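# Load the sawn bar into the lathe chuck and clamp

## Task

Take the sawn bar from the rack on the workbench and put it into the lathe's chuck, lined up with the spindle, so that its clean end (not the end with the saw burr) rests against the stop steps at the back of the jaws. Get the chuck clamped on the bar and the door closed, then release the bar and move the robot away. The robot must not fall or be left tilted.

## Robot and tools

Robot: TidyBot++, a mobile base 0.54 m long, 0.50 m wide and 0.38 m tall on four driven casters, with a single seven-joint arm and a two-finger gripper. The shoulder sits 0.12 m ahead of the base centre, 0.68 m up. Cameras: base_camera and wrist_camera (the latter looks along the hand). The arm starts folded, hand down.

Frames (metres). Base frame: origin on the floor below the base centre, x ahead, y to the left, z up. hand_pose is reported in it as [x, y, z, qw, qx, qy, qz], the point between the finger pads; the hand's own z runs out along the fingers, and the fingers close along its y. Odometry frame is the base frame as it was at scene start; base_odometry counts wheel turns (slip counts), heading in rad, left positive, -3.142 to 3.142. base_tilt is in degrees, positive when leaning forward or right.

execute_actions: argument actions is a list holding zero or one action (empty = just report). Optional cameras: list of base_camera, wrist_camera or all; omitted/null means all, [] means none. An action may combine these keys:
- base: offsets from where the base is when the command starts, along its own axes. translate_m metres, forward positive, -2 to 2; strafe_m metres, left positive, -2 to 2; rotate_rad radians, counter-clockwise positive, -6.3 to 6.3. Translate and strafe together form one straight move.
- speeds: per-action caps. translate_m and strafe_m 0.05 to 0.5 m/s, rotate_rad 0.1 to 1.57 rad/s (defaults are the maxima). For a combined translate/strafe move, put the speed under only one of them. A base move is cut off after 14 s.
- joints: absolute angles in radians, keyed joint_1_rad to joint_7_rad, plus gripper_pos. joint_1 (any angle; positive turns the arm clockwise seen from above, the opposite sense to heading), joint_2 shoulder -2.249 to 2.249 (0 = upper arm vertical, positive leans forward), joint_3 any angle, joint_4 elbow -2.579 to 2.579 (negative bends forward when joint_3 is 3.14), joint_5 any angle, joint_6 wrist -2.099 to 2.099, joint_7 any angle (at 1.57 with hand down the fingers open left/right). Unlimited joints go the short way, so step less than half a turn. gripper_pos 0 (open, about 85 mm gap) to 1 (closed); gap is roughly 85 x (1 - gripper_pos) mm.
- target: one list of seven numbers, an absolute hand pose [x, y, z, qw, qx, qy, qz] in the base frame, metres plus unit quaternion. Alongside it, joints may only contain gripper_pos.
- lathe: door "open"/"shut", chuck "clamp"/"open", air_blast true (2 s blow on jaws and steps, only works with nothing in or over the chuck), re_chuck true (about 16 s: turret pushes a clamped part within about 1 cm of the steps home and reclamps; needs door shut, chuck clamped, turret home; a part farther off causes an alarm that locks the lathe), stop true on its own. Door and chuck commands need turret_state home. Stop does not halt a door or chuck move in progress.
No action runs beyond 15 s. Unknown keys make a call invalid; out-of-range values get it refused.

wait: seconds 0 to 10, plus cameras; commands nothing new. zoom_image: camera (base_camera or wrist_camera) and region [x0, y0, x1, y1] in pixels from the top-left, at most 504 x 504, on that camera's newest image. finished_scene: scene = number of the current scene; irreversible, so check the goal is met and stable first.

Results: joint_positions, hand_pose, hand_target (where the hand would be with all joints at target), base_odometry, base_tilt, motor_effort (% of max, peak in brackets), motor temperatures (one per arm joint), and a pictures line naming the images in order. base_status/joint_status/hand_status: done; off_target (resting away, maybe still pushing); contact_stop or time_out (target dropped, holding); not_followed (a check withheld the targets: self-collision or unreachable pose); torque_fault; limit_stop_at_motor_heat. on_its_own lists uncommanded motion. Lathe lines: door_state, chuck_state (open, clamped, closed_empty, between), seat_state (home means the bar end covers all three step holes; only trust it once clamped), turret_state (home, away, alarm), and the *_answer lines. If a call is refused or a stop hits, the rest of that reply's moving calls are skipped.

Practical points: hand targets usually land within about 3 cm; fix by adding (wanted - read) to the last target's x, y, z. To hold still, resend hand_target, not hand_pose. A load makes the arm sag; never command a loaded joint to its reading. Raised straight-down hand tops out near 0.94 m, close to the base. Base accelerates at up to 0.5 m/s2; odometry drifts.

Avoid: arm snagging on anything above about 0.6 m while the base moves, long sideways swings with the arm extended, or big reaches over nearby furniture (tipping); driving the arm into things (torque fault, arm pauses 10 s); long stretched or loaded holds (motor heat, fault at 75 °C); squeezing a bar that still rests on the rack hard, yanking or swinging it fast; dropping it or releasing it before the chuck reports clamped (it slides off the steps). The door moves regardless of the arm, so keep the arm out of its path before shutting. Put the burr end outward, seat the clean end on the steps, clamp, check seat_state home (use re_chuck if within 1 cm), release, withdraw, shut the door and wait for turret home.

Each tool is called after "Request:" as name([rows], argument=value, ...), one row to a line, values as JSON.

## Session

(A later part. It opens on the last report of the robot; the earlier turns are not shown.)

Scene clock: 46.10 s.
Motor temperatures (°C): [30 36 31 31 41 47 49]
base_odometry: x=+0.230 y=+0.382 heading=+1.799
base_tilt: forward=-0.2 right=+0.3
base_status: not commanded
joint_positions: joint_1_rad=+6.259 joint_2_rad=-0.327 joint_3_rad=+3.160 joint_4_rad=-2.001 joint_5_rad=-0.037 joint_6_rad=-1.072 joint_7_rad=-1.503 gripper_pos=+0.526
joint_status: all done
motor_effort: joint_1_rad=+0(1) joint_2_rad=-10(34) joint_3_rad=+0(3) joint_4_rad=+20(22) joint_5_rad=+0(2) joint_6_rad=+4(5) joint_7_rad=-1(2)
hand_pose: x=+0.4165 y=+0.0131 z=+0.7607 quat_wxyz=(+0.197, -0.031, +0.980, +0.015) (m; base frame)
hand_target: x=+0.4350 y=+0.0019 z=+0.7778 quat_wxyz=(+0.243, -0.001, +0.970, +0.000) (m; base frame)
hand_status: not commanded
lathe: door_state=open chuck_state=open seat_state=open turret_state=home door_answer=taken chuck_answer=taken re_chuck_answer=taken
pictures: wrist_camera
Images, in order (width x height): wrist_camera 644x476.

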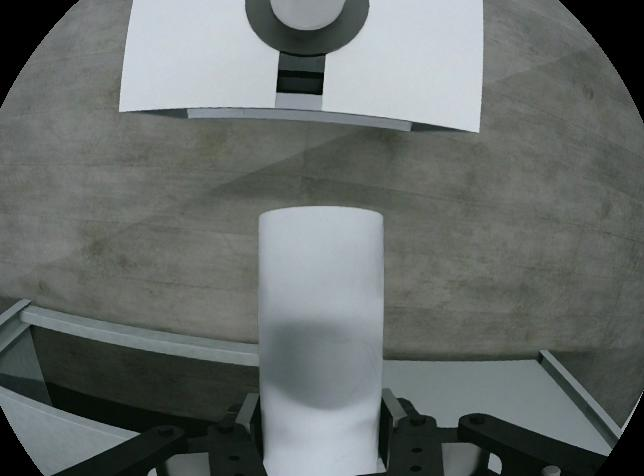

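Request:
execute_actions([
  {"base":{"rotate_rad":-3.143}},
], cameras=["base_camera"])

Request:
execute_actions([
  {"base":{"translate_m":0.7},"joints":{"joint_1_rad":-0.02,"joint_2_rad":-0.274,"joint_3_rad":3.14,"joint_4_rad":-1.865,"joint_5_rad":0,"joint_6_rad":0.06}},
], cameras=["wrist_camera","base_camera"])

Scene clock: 49.77 s.
Motor temperatures (°C): [30 36 31 31 41 47 49]
base_odometry: x=+0.230 y=+0.382 heading=-1.343
base_tilt: forward=-0.2 right=+0.3
base_status: done
joint_positions: joint_1_rad=+6.265 joint_2_rad=-0.327 joint_3_rad=+3.154 joint_4_rad=-2.001 joint_5_rad=-0.029 joint_6_rad=-1.062 joint_7_rad=-1.503 gripper_pos=+0.526
joint_status: not commanded
motor_effort: joint_1_rad=+0(1) joint_2_rad=-10(12) joint_3_rad=+1(2) joint_4_rad=+20(21) joint_5_rad=+0(1) joint_6_rad=+4(5) joint_7_rad=-1(1)
hand_pose: x=+0.4195 y=+0.0110 z=+0.7619 quat_wxyz=(+0.202, -0.032, +0.979, +0.009) (m; base frame)
hand_target: x=+0.4350 y=+0.0019 z=+0.7778 quat_wxyz=(+0.243, -0.001, +0.970, +0.000) (m; base frame)
hand_status: not commanded
lathe: door_state=open chuck_state=open seat_state=open turret_state=home door_answer=taken chuck_answer=taken re_chuck_answer=taken
pictures: base_camera
Images, in order (width x height): base_camera 644x364.

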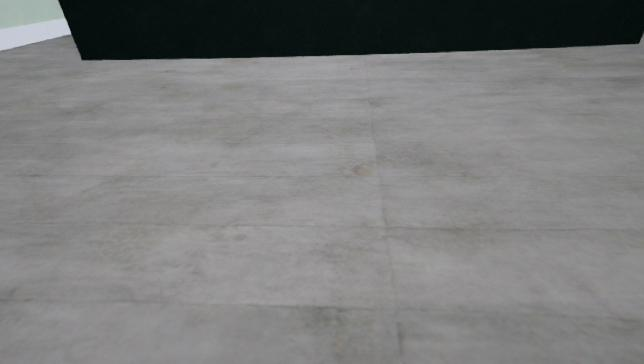

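Scene clock: 52.50 s.
Motor temperatures (°C): [30 36 31 31 41 47 49]
base_odometry: x=+0.388 y=-0.300 heading=-1.344
base_tilt: forward=-0.1 right=+0.3
base_status: done
joint_positions: joint_1_rad=+6.265 joint_2_rad=-0.256 joint_3_rad=+3.153 joint_4_rad=-1.913 joint_5_rad=-0.025 joint_6_rad=-0.030 joint_7_rad=-1.503 gripper_pos=+0.526
joint_status: joint_4_rad off_target (ended at -1.913, target -1.865); the others done
motor_effort: joint_1_rad=+0(1) joint_2_rad=-18(21) joint_3_rad=+0(2) joint_4_rad=+26(27) joint_5_rad=+1(2) joint_6_rad=+12(13) joint_7_rad=+1(2)
hand_pose: x=+0.6352 y=+0.0041 z=+1.0257 quat_wxyz=(+0.665, -0.018, +0.747, -0.011) (m; base frame)
hand_target: x=+0.6303 y=+0.0126 z=+1.0929 quat_wxyz=(+0.721, -0.008, +0.693, +0.007) (m; base frame)
hand_status: not commanded
lathe: door_state=open chuck_state=open seat_state=open turret_state=home door_answer=taken chuck_answer=taken re_chuck_answer=taken
pictures: base_camera, wrist_camera
Images, in order (width x height): base_camera 644x364, wrist_camera 644x476.

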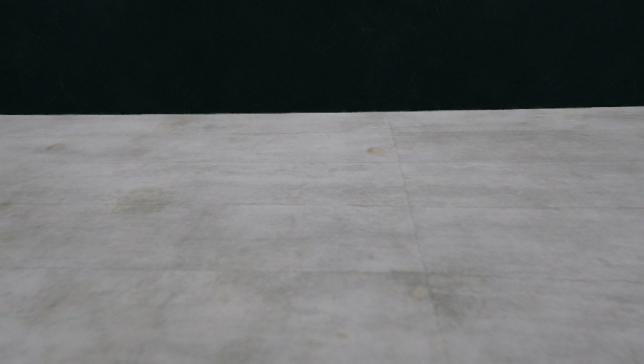

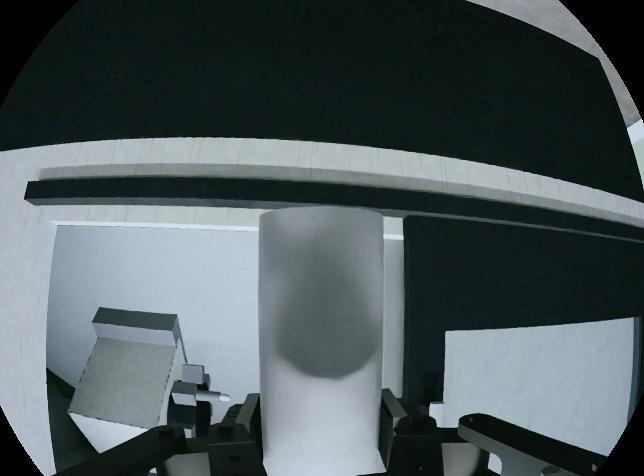

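Request:
execute_actions([
  {"joints":{"joint_7_rad":3.22},"base":{"translate_m":0.2,"strafe_m":-0.06}},
], cameras=["wrist_camera","base_camera"])

Scene clock: 55.07 s.
Motor temperatures (°C): [30 36 31 31 41 47 49]
base_odometry: x=+0.375 y=-0.509 heading=-1.344
base_tilt: forward=-0.1 right=+0.3
base_status: done
joint_positions: joint_1_rad=+6.265 joint_2_rad=-0.250 joint_3_rad=+3.153 joint_4_rad=-1.913 joint_5_rad=-0.025 joint_6_rad=-0.027 joint_7_rad=-2.980 gripper_pos=+0.526
joint_status: all done
motor_effort: joint_1_rad=+0(1) joint_2_rad=-19(22) joint_3_rad=+1(2) joint_4_rad=+26(26) joint_5_rad=+0(1) joint_6_rad=+12(14) joint_7_rad=+0(2)
hand_pose: x=+0.6371 y=+0.0043 z=+1.0237 quat_wxyz=(+0.498, +0.490, +0.565, +0.439) (m; base frame)
hand_target: x=+0.6303 y=+0.0126 z=+1.0929 quat_wxyz=(+0.524, +0.465, +0.514, +0.495) (m; base frame)
hand_status: not commanded
lathe: door_state=open chuck_state=open seat_state=open turret_state=home door_answer=taken chuck_answer=taken re_chuck_answer=taken
pictures: base_camera, wrist_camera
Images, in order (width x height): base_camera 644x364, wrist_camera 644x476.

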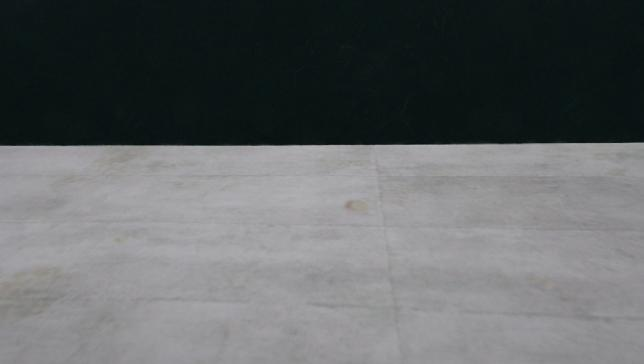

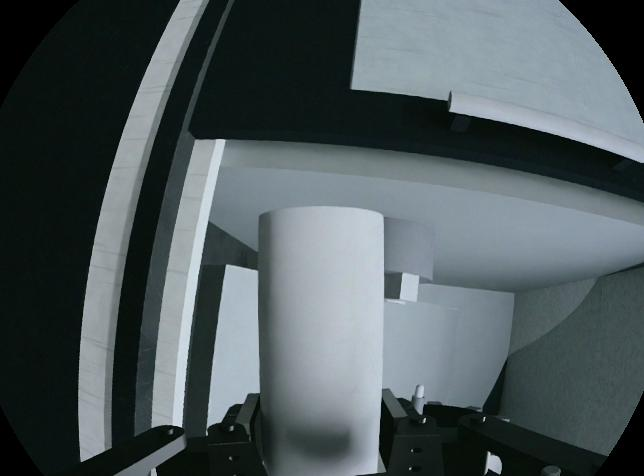

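Request:
execute_actions([
  {"joints":{"joint_6_rad":0.16,"joint_7_rad":3.07,"joint_1_rad":-0.01}},
], cameras=["wrist_camera"])

Scene clock: 56.13 s.
Motor temperatures (°C): [30 36 31 31 41 47 49]
base_odometry: x=+0.375 y=-0.509 heading=-1.344
base_tilt: forward=-0.1 right=+0.3
base_status: not commanded
joint_positions: joint_1_rad=+6.265 joint_2_rad=-0.254 joint_3_rad=+3.153 joint_4_rad=-1.908 joint_5_rad=-0.025 joint_6_rad=+0.081 joint_7_rad=-3.150 gripper_pos=+0.526
joint_status: all done
motor_effort: joint_1_rad=+0(1) joint_2_rad=-19(21) joint_3_rad=+0(1) joint_4_rad=+26(29) joint_5_rad=+0(1) joint_6_rad=+12(15) joint_7_rad=+0(2)
hand_pose: x=+0.6380 y=+0.0034 z=+1.0624 quat_wxyz=(+0.489, +0.508, +0.493, +0.509) (m; base frame)
hand_target: x=+0.6276 y=+0.0074 z=+1.1239 quat_wxyz=(+0.511, +0.477, +0.450, +0.555) (m; base frame)
hand_status: not commanded
lathe: door_state=open chuck_state=open seat_state=open turret_state=home door_answer=taken chuck_answer=taken re_chuck_answer=taken
pictures: wrist_camera
Images, in order (width x height): wrist_camera 644x476.

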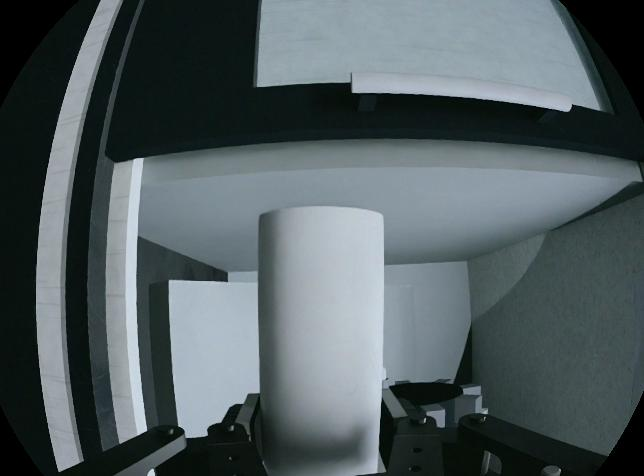

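Request:
execute_actions([
  {"base":{"translate_m":0.33},"lathe":{"air_blast":true},"joints":{"joint_7_rad":3.09}},
], cameras=["wrist_camera","base_camera"])

Scene clock: 58.37 s.
Motor temperatures (°C): [30 36 31 31 41 48 49]
base_odometry: x=+0.449 y=-0.831 heading=-1.344
base_tilt: forward=-0.1 right=+0.3
base_status: done
joint_positions: joint_1_rad=+6.265 joint_2_rad=-0.248 joint_3_rad=+3.153 joint_4_rad=-1.908 joint_5_rad=-0.025 joint_6_rad=+0.081 joint_7_rad=-3.150 gripper_pos=+0.526
joint_status: all done
motor_effort: joint_1_rad=-1(1) joint_2_rad=-19(23) joint_3_rad=+0(2) joint_4_rad=+26(27) joint_5_rad=+0(1) joint_6_rad=+12(14) joint_7_rad=-1(2)
hand_pose: x=+0.6401 y=+0.0037 z=+1.0595 quat_wxyz=(+0.488, +0.509, +0.494, +0.508) (m; base frame)
hand_target: x=+0.6276 y=+0.0074 z=+1.1239 quat_wxyz=(+0.517, +0.473, +0.455, +0.550) (m; base frame)
hand_status: not commanded
lathe: door_state=open chuck_state=open seat_state=open turret_state=home door_answer=taken chuck_answer=taken re_chuck_answer=taken
pictures: base_camera, wrist_camera
Images, in order (width x height): base_camera 644x364, wrist_camera 644x476.

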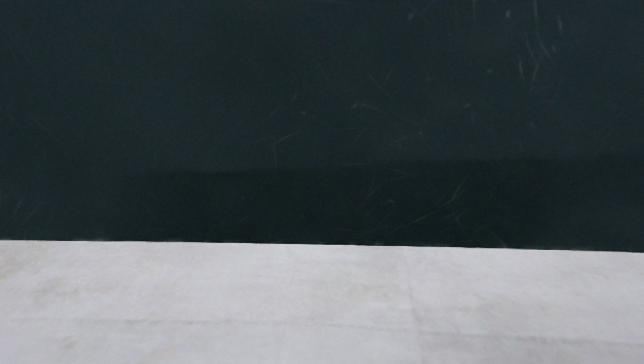

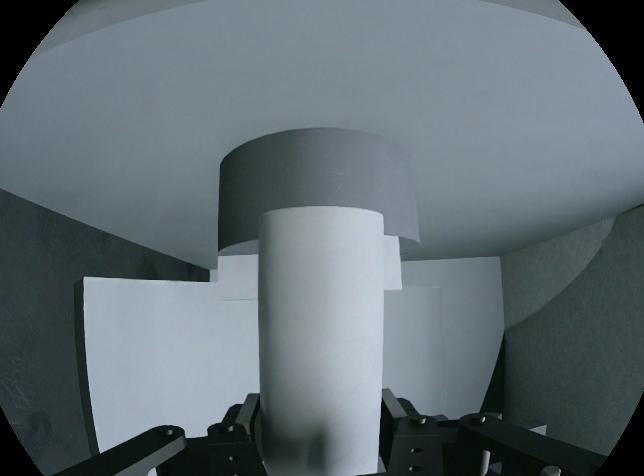

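Request:
execute_actions([
  {"joints":{"joint_7_rad":3.25}},
], cameras=["wrist_camera"])

Request:
zoom_image(camera="wrist_camera", region=[190, 110, 450, 320])

Scene clock: 59.50 s.
Motor temperatures (°C): [30 36 31 31 41 48 49]
base_odometry: x=+0.449 y=-0.831 heading=-1.344
base_tilt: forward=-0.1 right=+0.3
base_status: not commanded
joint_positions: joint_1_rad=+6.265 joint_2_rad=-0.248 joint_3_rad=+3.153 joint_4_rad=-1.908 joint_5_rad=-0.025 joint_6_rad=+0.081 joint_7_rad=-3.048 gripper_pos=+0.526
joint_status: all done
motor_effort: joint_1_rad=+0(1) joint_2_rad=-19(20) joint_3_rad=+0(1) joint_4_rad=+26(26) joint_5_rad=+0(1) joint_6_rad=+12(14) joint_7_rad=-1(1)
hand_pose: x=+0.6401 y=+0.0037 z=+1.0595 quat_wxyz=(+0.513, +0.484, +0.520, +0.483) (m; base frame)
hand_target: x=+0.6276 y=+0.0074 z=+1.1239 quat_wxyz=(+0.559, +0.435, +0.491, +0.507) (m; base frame)
hand_status: not commanded
lathe: door_state=open chuck_state=open seat_state=open turret_state=home door_answer=taken chuck_answer=taken re_chuck_answer=taken
pictures: wrist_camera
Images, in order (width x height): wrist_camera 644x476.

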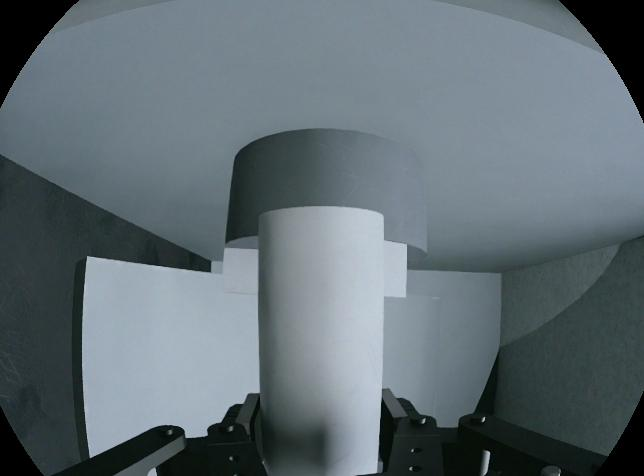

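Scaled by 1.938.

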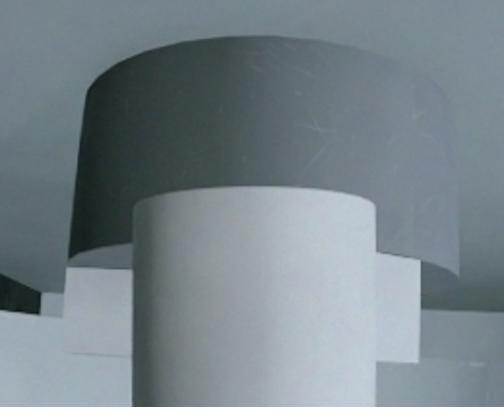

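Request:
execute_actions([
  {"joints":{"joint_7_rad":3.14},"base":{"rotate_rad":-0.045}},
], cameras=["wrist_camera","base_camera"])

Request:
zoom_image(camera="wrist_camera", region=[190, 110, 450, 320])

Scene clock: 60.93 s.
Motor temperatures (°C): [30 36 31 31 41 48 49]
base_odometry: x=+0.449 y=-0.831 heading=-1.389
base_tilt: forward=-0.1 right=+0.3
base_status: done
joint_positions: joint_1_rad=+6.269 joint_2_rad=-0.248 joint_3_rad=+3.147 joint_4_rad=-1.908 joint_5_rad=-0.025 joint_6_rad=+0.081 joint_7_rad=-3.123 gripper_pos=+0.526
joint_status: all done
motor_effort: joint_1_rad=+0(2) joint_2_rad=-19(20) joint_3_rad=+0(3) joint_4_rad=+26(26) joint_5_rad=+0(1) joint_6_rad=+13(13) joint_7_rad=-1(1)
hand_pose: x=+0.6400 y=+0.0046 z=+1.0595 quat_wxyz=(+0.495, +0.502, +0.502, +0.502) (m; base frame)
hand_target: x=+0.6276 y=+0.0074 z=+1.1239 quat_wxyz=(+0.530, +0.461, +0.466, +0.537) (m; base frame)
hand_status: not commanded
lathe: door_state=open chuck_state=open seat_state=open turret_state=home door_answer=taken chuck_answer=taken re_chuck_answer=taken
pictures: base_camera, wrist_camera
Images, in order (width x height): base_camera 644x364, wrist_camera 644x476.

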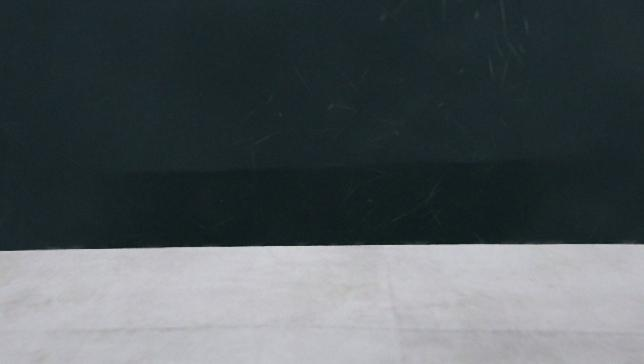

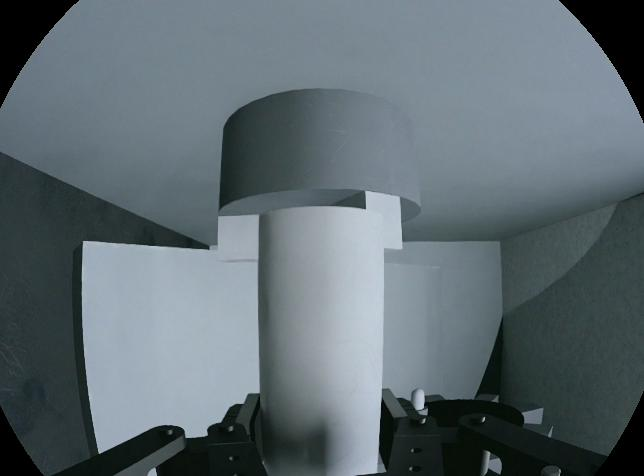

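Scaled by 1.938.

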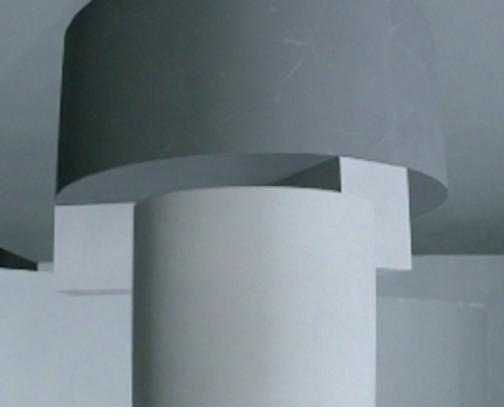

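Request:
execute_actions([
  {"base":{"rotate_rad":-0.052},"joints":{"joint_7_rad":3.17}},
], cameras=["wrist_camera","base_camera"])

Request:
zoom_image(camera="wrist_camera", region=[190, 40, 450, 250])

Scene clock: 62.70 s.
Motor temperatures (°C): [30 35 31 31 41 48 49]
base_odometry: x=+0.449 y=-0.831 heading=-1.441
base_tilt: forward=-0.1 right=+0.3
base_status: done
joint_positions: joint_1_rad=+6.272 joint_2_rad=-0.248 joint_3_rad=+3.146 joint_4_rad=-1.908 joint_5_rad=-0.025 joint_6_rad=+0.081 joint_7_rad=-3.118 gripper_pos=+0.526
joint_status: all done
motor_effort: joint_1_rad=+0(2) joint_2_rad=-19(21) joint_3_rad=+0(3) joint_4_rad=+26(26) joint_5_rad=+0(1) joint_6_rad=+13(14) joint_7_rad=+0(1)
hand_pose: x=+0.6400 y=+0.0036 z=+1.0595 quat_wxyz=(+0.497, +0.501, +0.503, +0.500) (m; base frame)
hand_target: x=+0.6276 y=+0.0074 z=+1.1239 quat_wxyz=(+0.538, +0.454, +0.473, +0.529) (m; base frame)
hand_status: not commanded
lathe: door_state=open chuck_state=open seat_state=open turret_state=home door_answer=taken chuck_answer=taken re_chuck_answer=taken
pictures: base_camera, wrist_camera
Images, in order (width x height): base_camera 644x364, wrist_camera 644x476.

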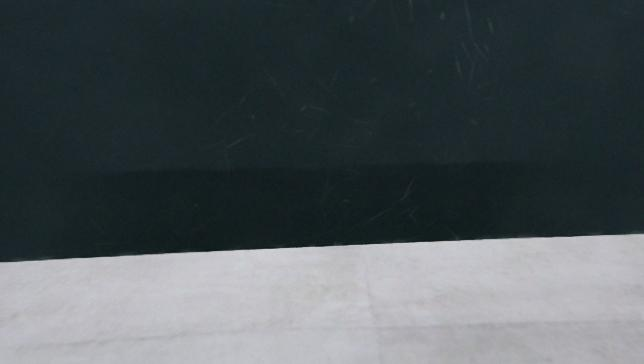

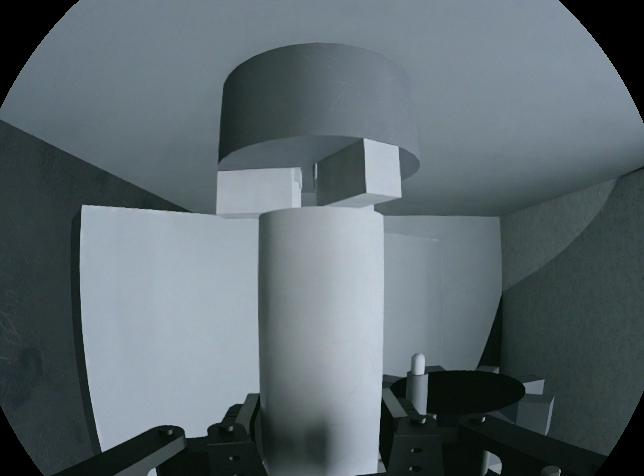

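Scaled by 1.938.

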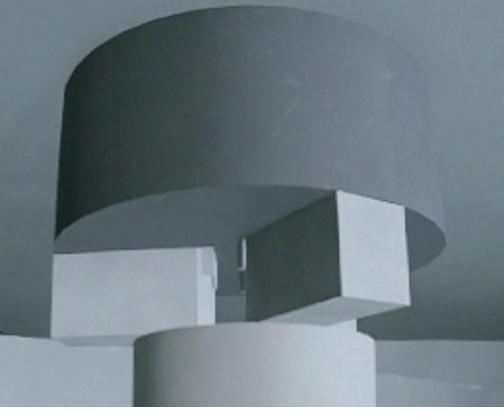

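Request:
execute_actions([
  {"base":{"translate_m":0.2},"speeds":{"translate_m":0.2}},
], cameras=["wrist_camera","base_camera"])

Request:
zoom_image(camera="wrist_camera", region=[170, 20, 470, 250])

Scene clock: 65.13 s.
Motor temperatures (°C): [30 35 31 31 41 48 49]
base_odometry: x=+0.475 y=-1.030 heading=-1.443
base_tilt: forward=-0.1 right=+0.3
base_status: done
joint_positions: joint_1_rad=+6.272 joint_2_rad=-0.252 joint_3_rad=+3.146 joint_4_rad=-1.908 joint_5_rad=-0.025 joint_6_rad=+0.081 joint_7_rad=-3.118 gripper_pos=+0.526
joint_status: not commanded
motor_effort: joint_1_rad=+0(1) joint_2_rad=-19(22) joint_3_rad=+0(2) joint_4_rad=+26(27) joint_5_rad=+0(1) joint_6_rad=+12(14) joint_7_rad=+0(1)
hand_pose: x=+0.6387 y=+0.0036 z=+1.0613 quat_wxyz=(+0.497, +0.500, +0.502, +0.500) (m; base frame)
hand_target: x=+0.6276 y=+0.0074 z=+1.1239 quat_wxyz=(+0.538, +0.454, +0.473, +0.529) (m; base frame)
hand_status: not commanded
lathe: door_state=open chuck_state=open seat_state=open turret_state=home door_answer=taken chuck_answer=taken re_chuck_answer=taken
pictures: base_camera, wrist_camera
Images, in order (width x height): base_camera 644x364, wrist_camera 644x476.

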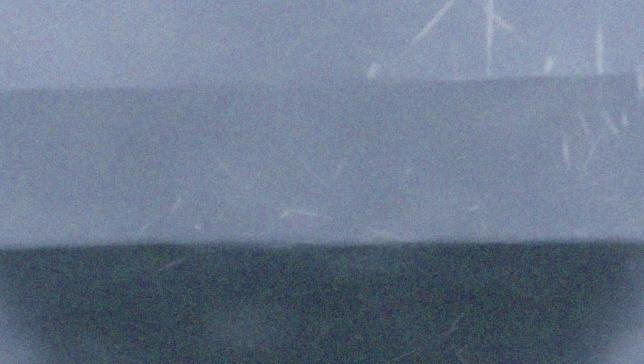

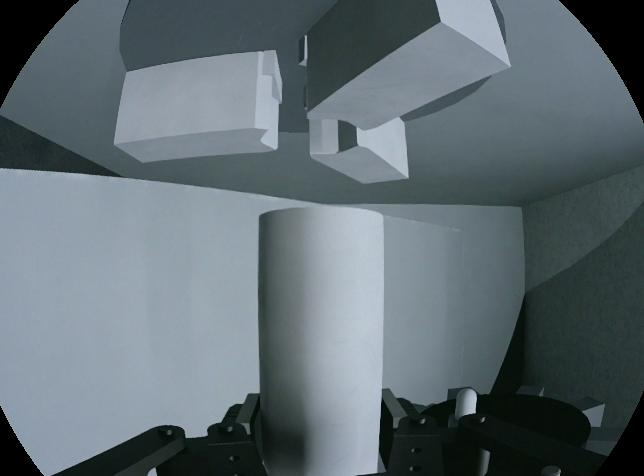

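Scaled by 1.680.

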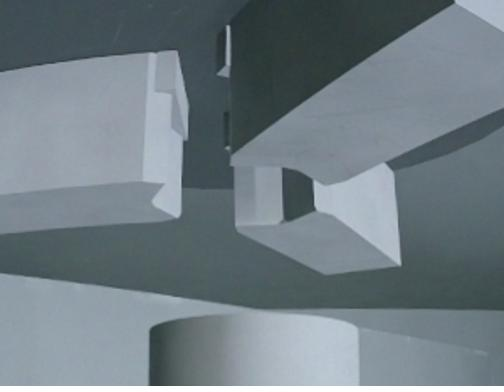

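Request:
execute_actions([
  {"base":{"translate_m":0.06},"speeds":{"translate_m":0.1}},
], cameras=["wrist_camera"])

Request:
zoom_image(camera="wrist_camera", region=[170, 20, 470, 250])

Scene clock: 67.10 s.
Motor temperatures (°C): [30 35 31 31 41 48 49]
base_odometry: x=+0.483 y=-1.090 heading=-1.444
base_tilt: forward=-0.1 right=+0.3
base_status: done
joint_positions: joint_1_rad=+6.272 joint_2_rad=-0.252 joint_3_rad=+3.146 joint_4_rad=-1.908 joint_5_rad=-0.025 joint_6_rad=+0.081 joint_7_rad=-3.118 gripper_pos=+0.526
joint_status: not commanded
motor_effort: joint_1_rad=+0(1) joint_2_rad=-19(22) joint_3_rad=+0(1) joint_4_rad=+26(27) joint_5_rad=+0(1) joint_6_rad=+13(14) joint_7_rad=+0(2)
hand_pose: x=+0.6386 y=+0.0036 z=+1.0615 quat_wxyz=(+0.498, +0.500, +0.502, +0.501) (m; base frame)
hand_target: x=+0.6276 y=+0.0074 z=+1.1239 quat_wxyz=(+0.538, +0.454, +0.473, +0.529) (m; base frame)
hand_status: not commanded
lathe: door_state=open chuck_state=open seat_state=open turret_state=home door_answer=taken chuck_answer=taken re_chuck_answer=taken
pictures: wrist_camera
Images, in order (width x height): wrist_camera 644x476.

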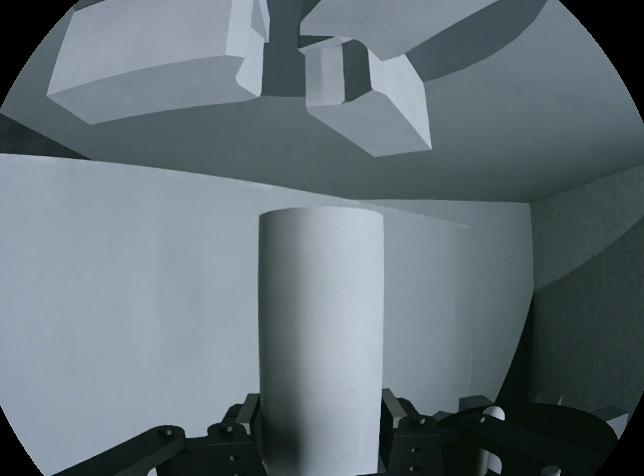

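Scaled by 1.680.

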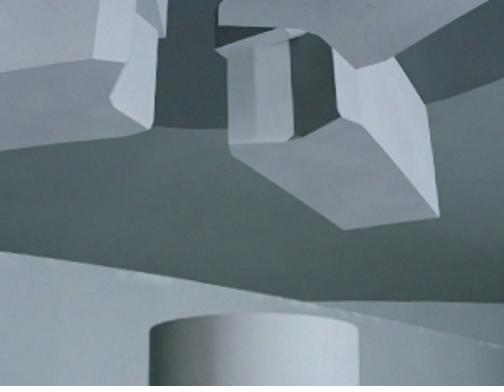

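Request:
zoom_image(camera="wrist_camera", region=[210, 20, 410, 130])

Scaled by 2.520.

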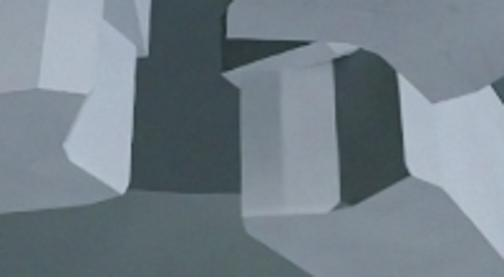

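Request:
execute_actions([
  {"base":{"strafe_m":0.03},"speeds":{"strafe_m":0.1}},
], cameras=["wrist_camera"])

Request:
zoom_image(camera="wrist_camera", region=[200, 60, 440, 250])

Scene clock: 68.47 s.
Motor temperatures (°C): [30 35 31 31 41 48 49]
base_odometry: x=+0.513 y=-1.086 heading=-1.444
base_tilt: forward=-0.1 right=+0.3
base_status: done
joint_positions: joint_1_rad=+6.272 joint_2_rad=-0.252 joint_3_rad=+3.143 joint_4_rad=-1.908 joint_5_rad=-0.025 joint_6_rad=+0.081 joint_7_rad=-3.118 gripper_pos=+0.526
joint_status: not commanded
motor_effort: joint_1_rad=+0(3) joint_2_rad=-19(20) joint_3_rad=+0(3) joint_4_rad=+26(26) joint_5_rad=+1(1) joint_6_rad=+13(14) joint_7_rad=-1(2)
hand_pose: x=+0.6385 y=+0.0057 z=+1.0615 quat_wxyz=(+0.497, +0.499, +0.503, +0.501) (m; base frame)
hand_target: x=+0.6276 y=+0.0074 z=+1.1239 quat_wxyz=(+0.538, +0.454, +0.473, +0.529) (m; base frame)
hand_status: not commanded
lathe: door_state=open chuck_state=open seat_state=open turret_state=home door_answer=taken chuck_answer=taken re_chuck_answer=taken
pictures: wrist_camera
Images, in order (width x height): wrist_camera 644x476.

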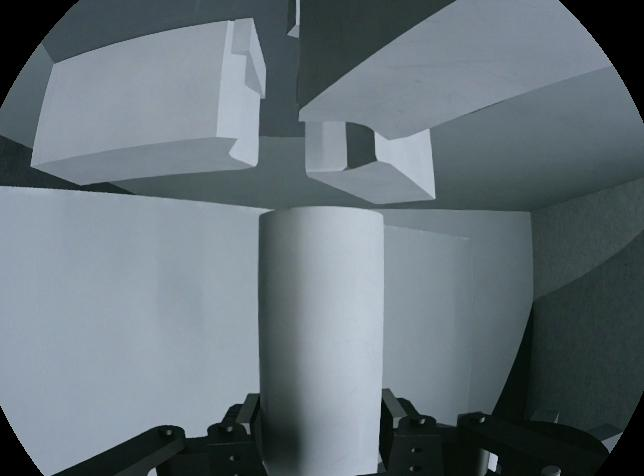

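Scaled by 2.100.

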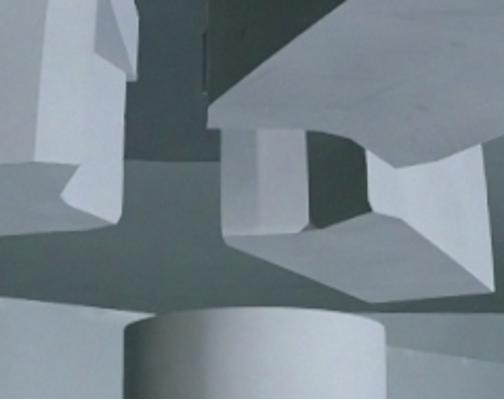

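Request:
execute_actions([
  {"base":{"translate_m":-0.005,"strafe_m":0.012},"speeds":{"strafe_m":0.1},"joints":{"joint_2_rad":-0.264,"joint_4_rad":-1.867}},
], cameras=["wrist_camera"])

Request:
zoom_image(camera="wrist_camera", region=[200, 60, 440, 250])

Scene clock: 69.80 s.
Motor temperatures (°C): [30 35 31 31 41 48 49]
base_odometry: x=+0.524 y=-1.080 heading=-1.445
base_tilt: forward=-0.2 right=+0.3
base_status: done
joint_positions: joint_1_rad=+6.272 joint_2_rad=-0.248 joint_3_rad=+3.139 joint_4_rad=-1.908 joint_5_rad=-0.025 joint_6_rad=+0.081 joint_7_rad=-3.118 gripper_pos=+0.526
joint_status: joint_4_rad off_target (ended at -1.908, target -1.867); the others done
motor_effort: joint_1_rad=+0(3) joint_2_rad=-19(21) joint_3_rad=+0(4) joint_4_rad=+26(27) joint_5_rad=+0(0) joint_6_rad=+13(13) joint_7_rad=-1(1)
hand_pose: x=+0.6399 y=+0.0080 z=+1.0595 quat_wxyz=(+0.495, +0.499, +0.505, +0.501) (m; base frame)
hand_target: x=+0.6321 y=+0.0075 z=+1.1176 quat_wxyz=(+0.535, +0.457, +0.476, +0.526) (m; base frame)
hand_status: not commanded
lathe: door_state=open chuck_state=open seat_state=open turret_state=home door_answer=taken chuck_answer=taken re_chuck_answer=taken
pictures: wrist_camera
Images, in order (width x height): wrist_camera 644x476.

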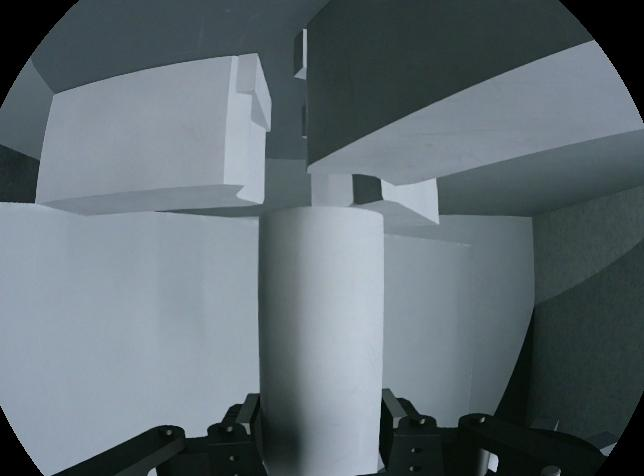

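Scaled by 2.100.

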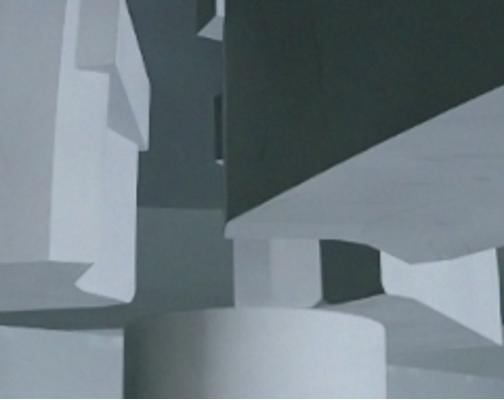

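Request:
execute_actions([
  {"base":{"translate_m":-0.003,"strafe_m":0.006},"speeds":{"strafe_m":0.05},"joints":{"joint_2_rad":-0.259,"joint_4_rad":-1.867}},
], cameras=["wrist_camera"])

Request:
zoom_image(camera="wrist_camera", region=[220, 100, 420, 250])

Scene clock: 70.90 s.
Motor temperatures (°C): [30 35 31 31 41 48 49]
base_odometry: x=+0.530 y=-1.076 heading=-1.445
base_tilt: forward=-0.1 right=+0.3
base_status: done
joint_positions: joint_1_rad=+6.273 joint_2_rad=-0.246 joint_3_rad=+3.140 joint_4_rad=-1.908 joint_5_rad=-0.025 joint_6_rad=+0.081 joint_7_rad=-3.118 gripper_pos=+0.526
joint_status: joint_4_rad off_target (ended at -1.908, target -1.867); the others done
motor_effort: joint_1_rad=+0(4) joint_2_rad=-19(20) joint_3_rad=+0(4) joint_4_rad=+26(26) joint_5_rad=+0(1) joint_6_rad=+12(14) joint_7_rad=-1(1)
hand_pose: x=+0.6408 y=+0.0073 z=+1.0582 quat_wxyz=(+0.495, +0.500, +0.505, +0.500) (m; base frame)
hand_target: x=+0.6343 y=+0.0075 z=+1.1150 quat_wxyz=(+0.534, +0.459, +0.478, +0.525) (m; base frame)
hand_status: not commanded
lathe: door_state=open chuck_state=open seat_state=open turret_state=home door_answer=taken chuck_answer=taken re_chuck_answer=taken
pictures: wrist_camera
Images, in order (width x height): wrist_camera 644x476.

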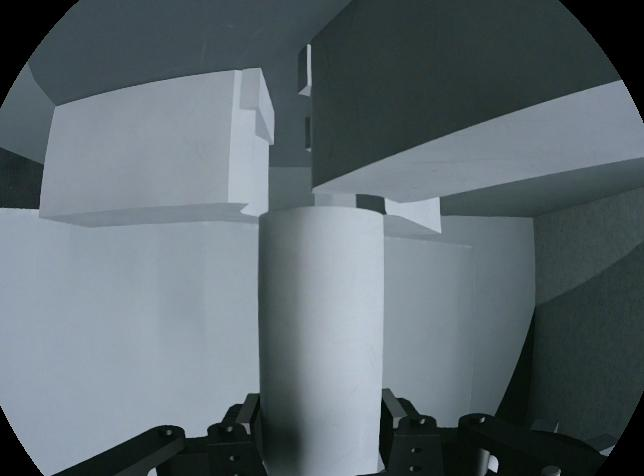

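Scaled by 2.520.

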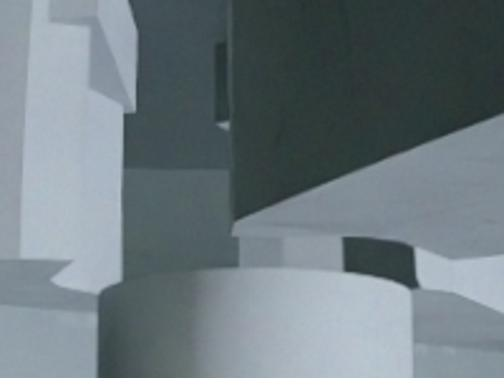

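Request:
execute_actions([
  {"base":{"rotate_rad":0.012,"strafe_m":-0.004},"speeds":{"strafe_m":0.05}},
], cameras=["wrist_camera"])

Request:
zoom_image(camera="wrist_camera", region=[220, 100, 420, 250])

Scene clock: 72.10 s.
Motor temperatures (°C): [30 35 31 31 41 48 49]
base_odometry: x=+0.526 y=-1.077 heading=-1.434
base_tilt: forward=-0.2 right=+0.3
base_status: done
joint_positions: joint_1_rad=+6.275 joint_2_rad=-0.246 joint_3_rad=+3.143 joint_4_rad=-1.908 joint_5_rad=-0.025 joint_6_rad=+0.081 joint_7_rad=-3.118 gripper_pos=+0.526
joint_status: not commanded
motor_effort: joint_1_rad=-1(5) joint_2_rad=-19(21) joint_3_rad=+0(5) joint_4_rad=+26(26) joint_5_rad=+0(1) joint_6_rad=+12(14) joint_7_rad=-1(1)
hand_pose: x=+0.6409 y=+0.0043 z=+1.0582 quat_wxyz=(+0.496, +0.501, +0.504, +0.499) (m; base frame)
hand_target: x=+0.6343 y=+0.0075 z=+1.1150 quat_wxyz=(+0.534, +0.459, +0.478, +0.525) (m; base frame)
hand_status: not commanded
lathe: door_state=open chuck_state=open seat_state=open turret_state=home door_answer=taken chuck_answer=taken re_chuck_answer=taken
pictures: wrist_camera
Images, in order (width x height): wrist_camera 644x476.

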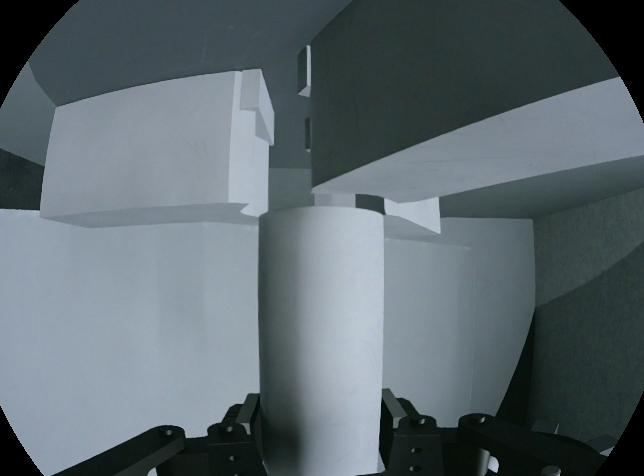

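Scaled by 2.520.

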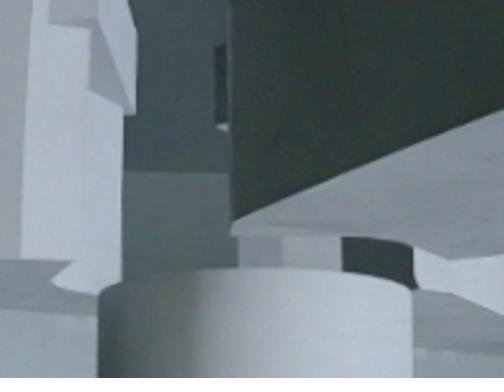

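Request:
execute_actions([
  {"base":{"strafe_m":0.01},"speeds":{"strafe_m":0.05}},
], cameras=["wrist_camera"])

Request:
zoom_image(camera="wrist_camera", region=[220, 100, 420, 250])

Scene clock: 72.80 s.
Motor temperatures (°C): [30 35 31 31 41 48 49]
base_odometry: x=+0.536 y=-1.075 heading=-1.433
base_tilt: forward=-0.2 right=+0.3
base_status: done
joint_positions: joint_1_rad=+6.282 joint_2_rad=-0.246 joint_3_rad=+3.153 joint_4_rad=-1.908 joint_5_rad=-0.025 joint_6_rad=+0.081 joint_7_rad=-3.118 gripper_pos=+0.526
joint_status: not commanded
motor_effort: joint_1_rad=-2(6) joint_2_rad=-19(20) joint_3_rad=-2(6) joint_4_rad=+26(26) joint_5_rad=+0(0) joint_6_rad=+13(14) joint_7_rad=-1(2)
hand_pose: x=+0.6410 y=-0.0055 z=+1.0583 quat_wxyz=(+0.500, +0.506, +0.499, +0.495) (m; base frame)
hand_target: x=+0.6343 y=+0.0075 z=+1.1150 quat_wxyz=(+0.534, +0.459, +0.478, +0.525) (m; base frame)
hand_status: not commanded
lathe: door_state=open chuck_state=open seat_state=open turret_state=home door_answer=taken chuck_answer=taken re_chuck_answer=taken
pictures: wrist_camera
Images, in order (width x height): wrist_camera 644x476.

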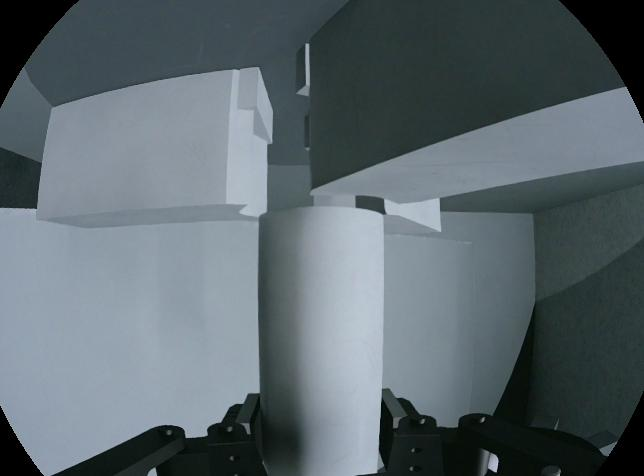

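Scaled by 2.520.

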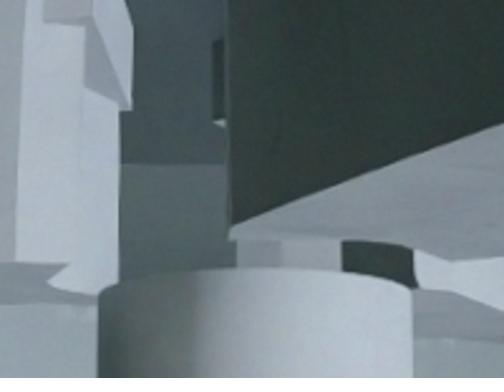

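Request:
execute_actions([
  {"base":{"strafe_m":-0.015},"speeds":{"strafe_m":0.05}},
], cameras=[])

Request:
execute_actions([
  {"base":{"translate_m":-0.01},"speeds":{"translate_m":0.05}},
], cameras=["wrist_camera"])

Request:
zoom_image(camera="wrist_camera", region=[220, 100, 420, 250])

Scene clock: 74.20 s.
Motor temperatures (°C): [30 35 31 31 41 48 49]
base_odometry: x=+0.521 y=-1.077 heading=-1.434
base_tilt: forward=-0.2 right=+0.3
base_status: done
joint_positions: joint_1_rad=+6.282 joint_2_rad=-0.246 joint_3_rad=+3.147 joint_4_rad=-1.908 joint_5_rad=-0.025 joint_6_rad=+0.081 joint_7_rad=-3.118 gripper_pos=+0.526
joint_status: not commanded
motor_effort: joint_1_rad=+0(3) joint_2_rad=-19(20) joint_3_rad=+1(3) joint_4_rad=+26(26) joint_5_rad=+1(1) joint_6_rad=+13(14) joint_7_rad=+0(1)
hand_pose: x=+0.6411 y=-0.0016 z=+1.0582 quat_wxyz=(+0.498, +0.504, +0.501, +0.497) (m; base frame)
hand_target: x=+0.6343 y=+0.0075 z=+1.1150 quat_wxyz=(+0.534, +0.459, +0.478, +0.525) (m; base frame)
hand_status: not commanded
lathe: door_state=open chuck_state=open seat_state=open turret_state=home door_answer=taken chuck_answer=taken re_chuck_answer=taken
pictures: none
No camera images: "cameras" was empty.

Scene clock: 74.83 s.
Motor temperatures (°C): [30 35 31 31 41 48 49]
base_odometry: x=+0.520 y=-1.067 heading=-1.434
base_tilt: forward=-0.2 right=+0.3
base_status: done
joint_positions: joint_1_rad=+6.282 joint_2_rad=-0.245 joint_3_rad=+3.147 joint_4_rad=-1.908 joint_5_rad=-0.025 joint_6_rad=+0.081 joint_7_rad=-3.118 gripper_pos=+0.526
joint_status: not commanded
motor_effort: joint_1_rad=+0(1) joint_2_rad=-19(23) joint_3_rad=+0(2) joint_4_rad=+26(27) joint_5_rad=+0(0) joint_6_rad=+13(14) joint_7_rad=-1(1)
hand_pose: x=+0.6412 y=-0.0016 z=+1.0579 quat_wxyz=(+0.498, +0.504, +0.501, +0.496) (m; base frame)
hand_target: x=+0.6343 y=+0.0075 z=+1.1150 quat_wxyz=(+0.534, +0.459, +0.478, +0.525) (m; base frame)
hand_status: not commanded
lathe: door_state=open chuck_state=open seat_state=open turret_state=home door_answer=taken chuck_answer=taken re_chuck_answer=taken
pictures: wrist_camera
Images, in order (width x height): wrist_camera 644x476.

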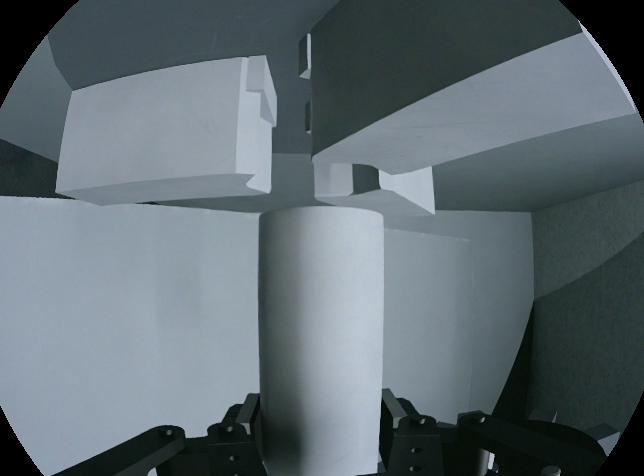

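Scaled by 2.520.

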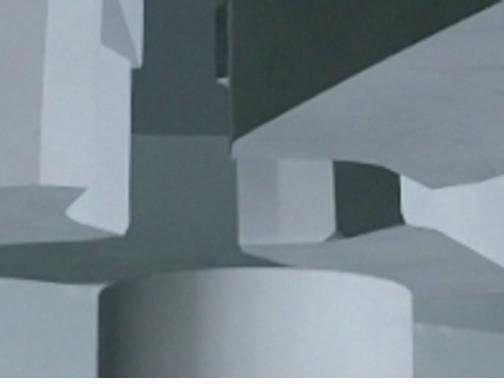

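Request:
execute_actions([
  {"base":{"strafe_m":0.008,"translate_m":-0.002},"speeds":{"strafe_m":0.05}},
], cameras=["wrist_camera"])

Request:
zoom_image(camera="wrist_camera", region=[220, 100, 420, 250])

Scene clock: 76.17 s.
Motor temperatures (°C): [30 35 31 31 41 48 49]
base_odometry: x=+0.528 y=-1.064 heading=-1.434
base_tilt: forward=-0.1 right=+0.3
base_status: done
joint_positions: joint_1_rad=+6.281 joint_2_rad=-0.245 joint_3_rad=+3.144 joint_4_rad=-1.908 joint_5_rad=-0.025 joint_6_rad=+0.081 joint_7_rad=-3.118 gripper_pos=+0.526
joint_status: not commanded
motor_effort: joint_1_rad=-1(3) joint_2_rad=-19(22) joint_3_rad=+0(3) joint_4_rad=+26(26) joint_5_rad=+0(1) joint_6_rad=+14(14) joint_7_rad=+0(1)
hand_pose: x=+0.6413 y=+0.0003 z=+1.0577 quat_wxyz=(+0.498, +0.504, +0.502, +0.497) (m; base frame)
hand_target: x=+0.6343 y=+0.0075 z=+1.1150 quat_wxyz=(+0.534, +0.459, +0.478, +0.525) (m; base frame)
hand_status: not commanded
lathe: door_state=open chuck_state=open seat_state=open turret_state=home door_answer=taken chuck_answer=taken re_chuck_answer=taken
pictures: wrist_camera
Images, in order (width x height): wrist_camera 644x476.

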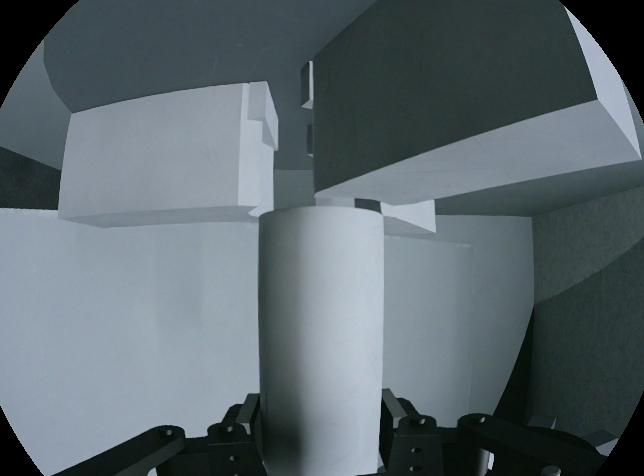

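Scaled by 2.520.

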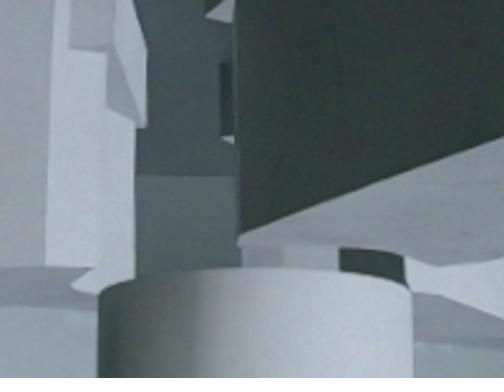

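Request:
execute_actions([
  {"base":{"strafe_m":0.008,"translate_m":-0.001},"joints":{"joint_2_rad":-0.268},"speeds":{"strafe_m":0.05}},
], cameras=["wrist_camera"])

Request:
zoom_image(camera="wrist_camera", region=[220, 100, 420, 250])

Scene clock: 76.97 s.
Motor temperatures (°C): [30 35 31 31 41 48 49]
base_odometry: x=+0.536 y=-1.062 heading=-1.433
base_tilt: forward=-0.2 right=+0.3
base_status: done
joint_positions: joint_1_rad=+6.281 joint_2_rad=-0.246 joint_3_rad=+3.142 joint_4_rad=-1.908 joint_5_rad=-0.025 joint_6_rad=+0.081 joint_7_rad=-3.118 gripper_pos=+0.526
joint_status: all done
motor_effort: joint_1_rad=+0(3) joint_2_rad=-19(22) joint_3_rad=+0(3) joint_4_rad=+26(26) joint_5_rad=+0(1) joint_6_rad=+13(14) joint_7_rad=+0(1)
hand_pose: x=+0.6410 y=+0.0019 z=+1.0581 quat_wxyz=(+0.497, +0.503, +0.502, +0.498) (m; base frame)
hand_target: x=+0.6303 y=+0.0074 z=+1.1196 quat_wxyz=(+0.536, +0.456, +0.475, +0.527) (m; base frame)
hand_status: not commanded
lathe: door_state=open chuck_state=open seat_state=open turret_state=home door_answer=taken chuck_answer=taken re_chuck_answer=taken
pictures: wrist_camera
Images, in order (width x height): wrist_camera 644x476.

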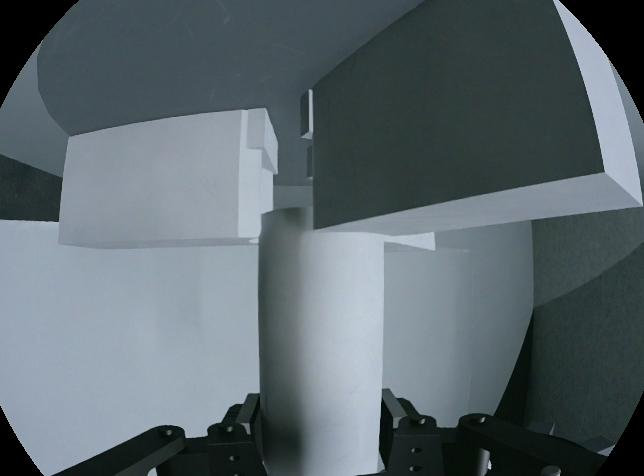

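Scaled by 2.520.

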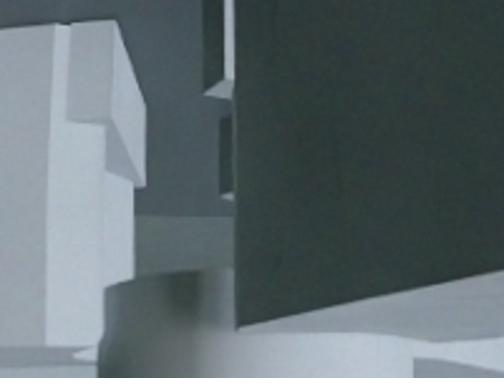

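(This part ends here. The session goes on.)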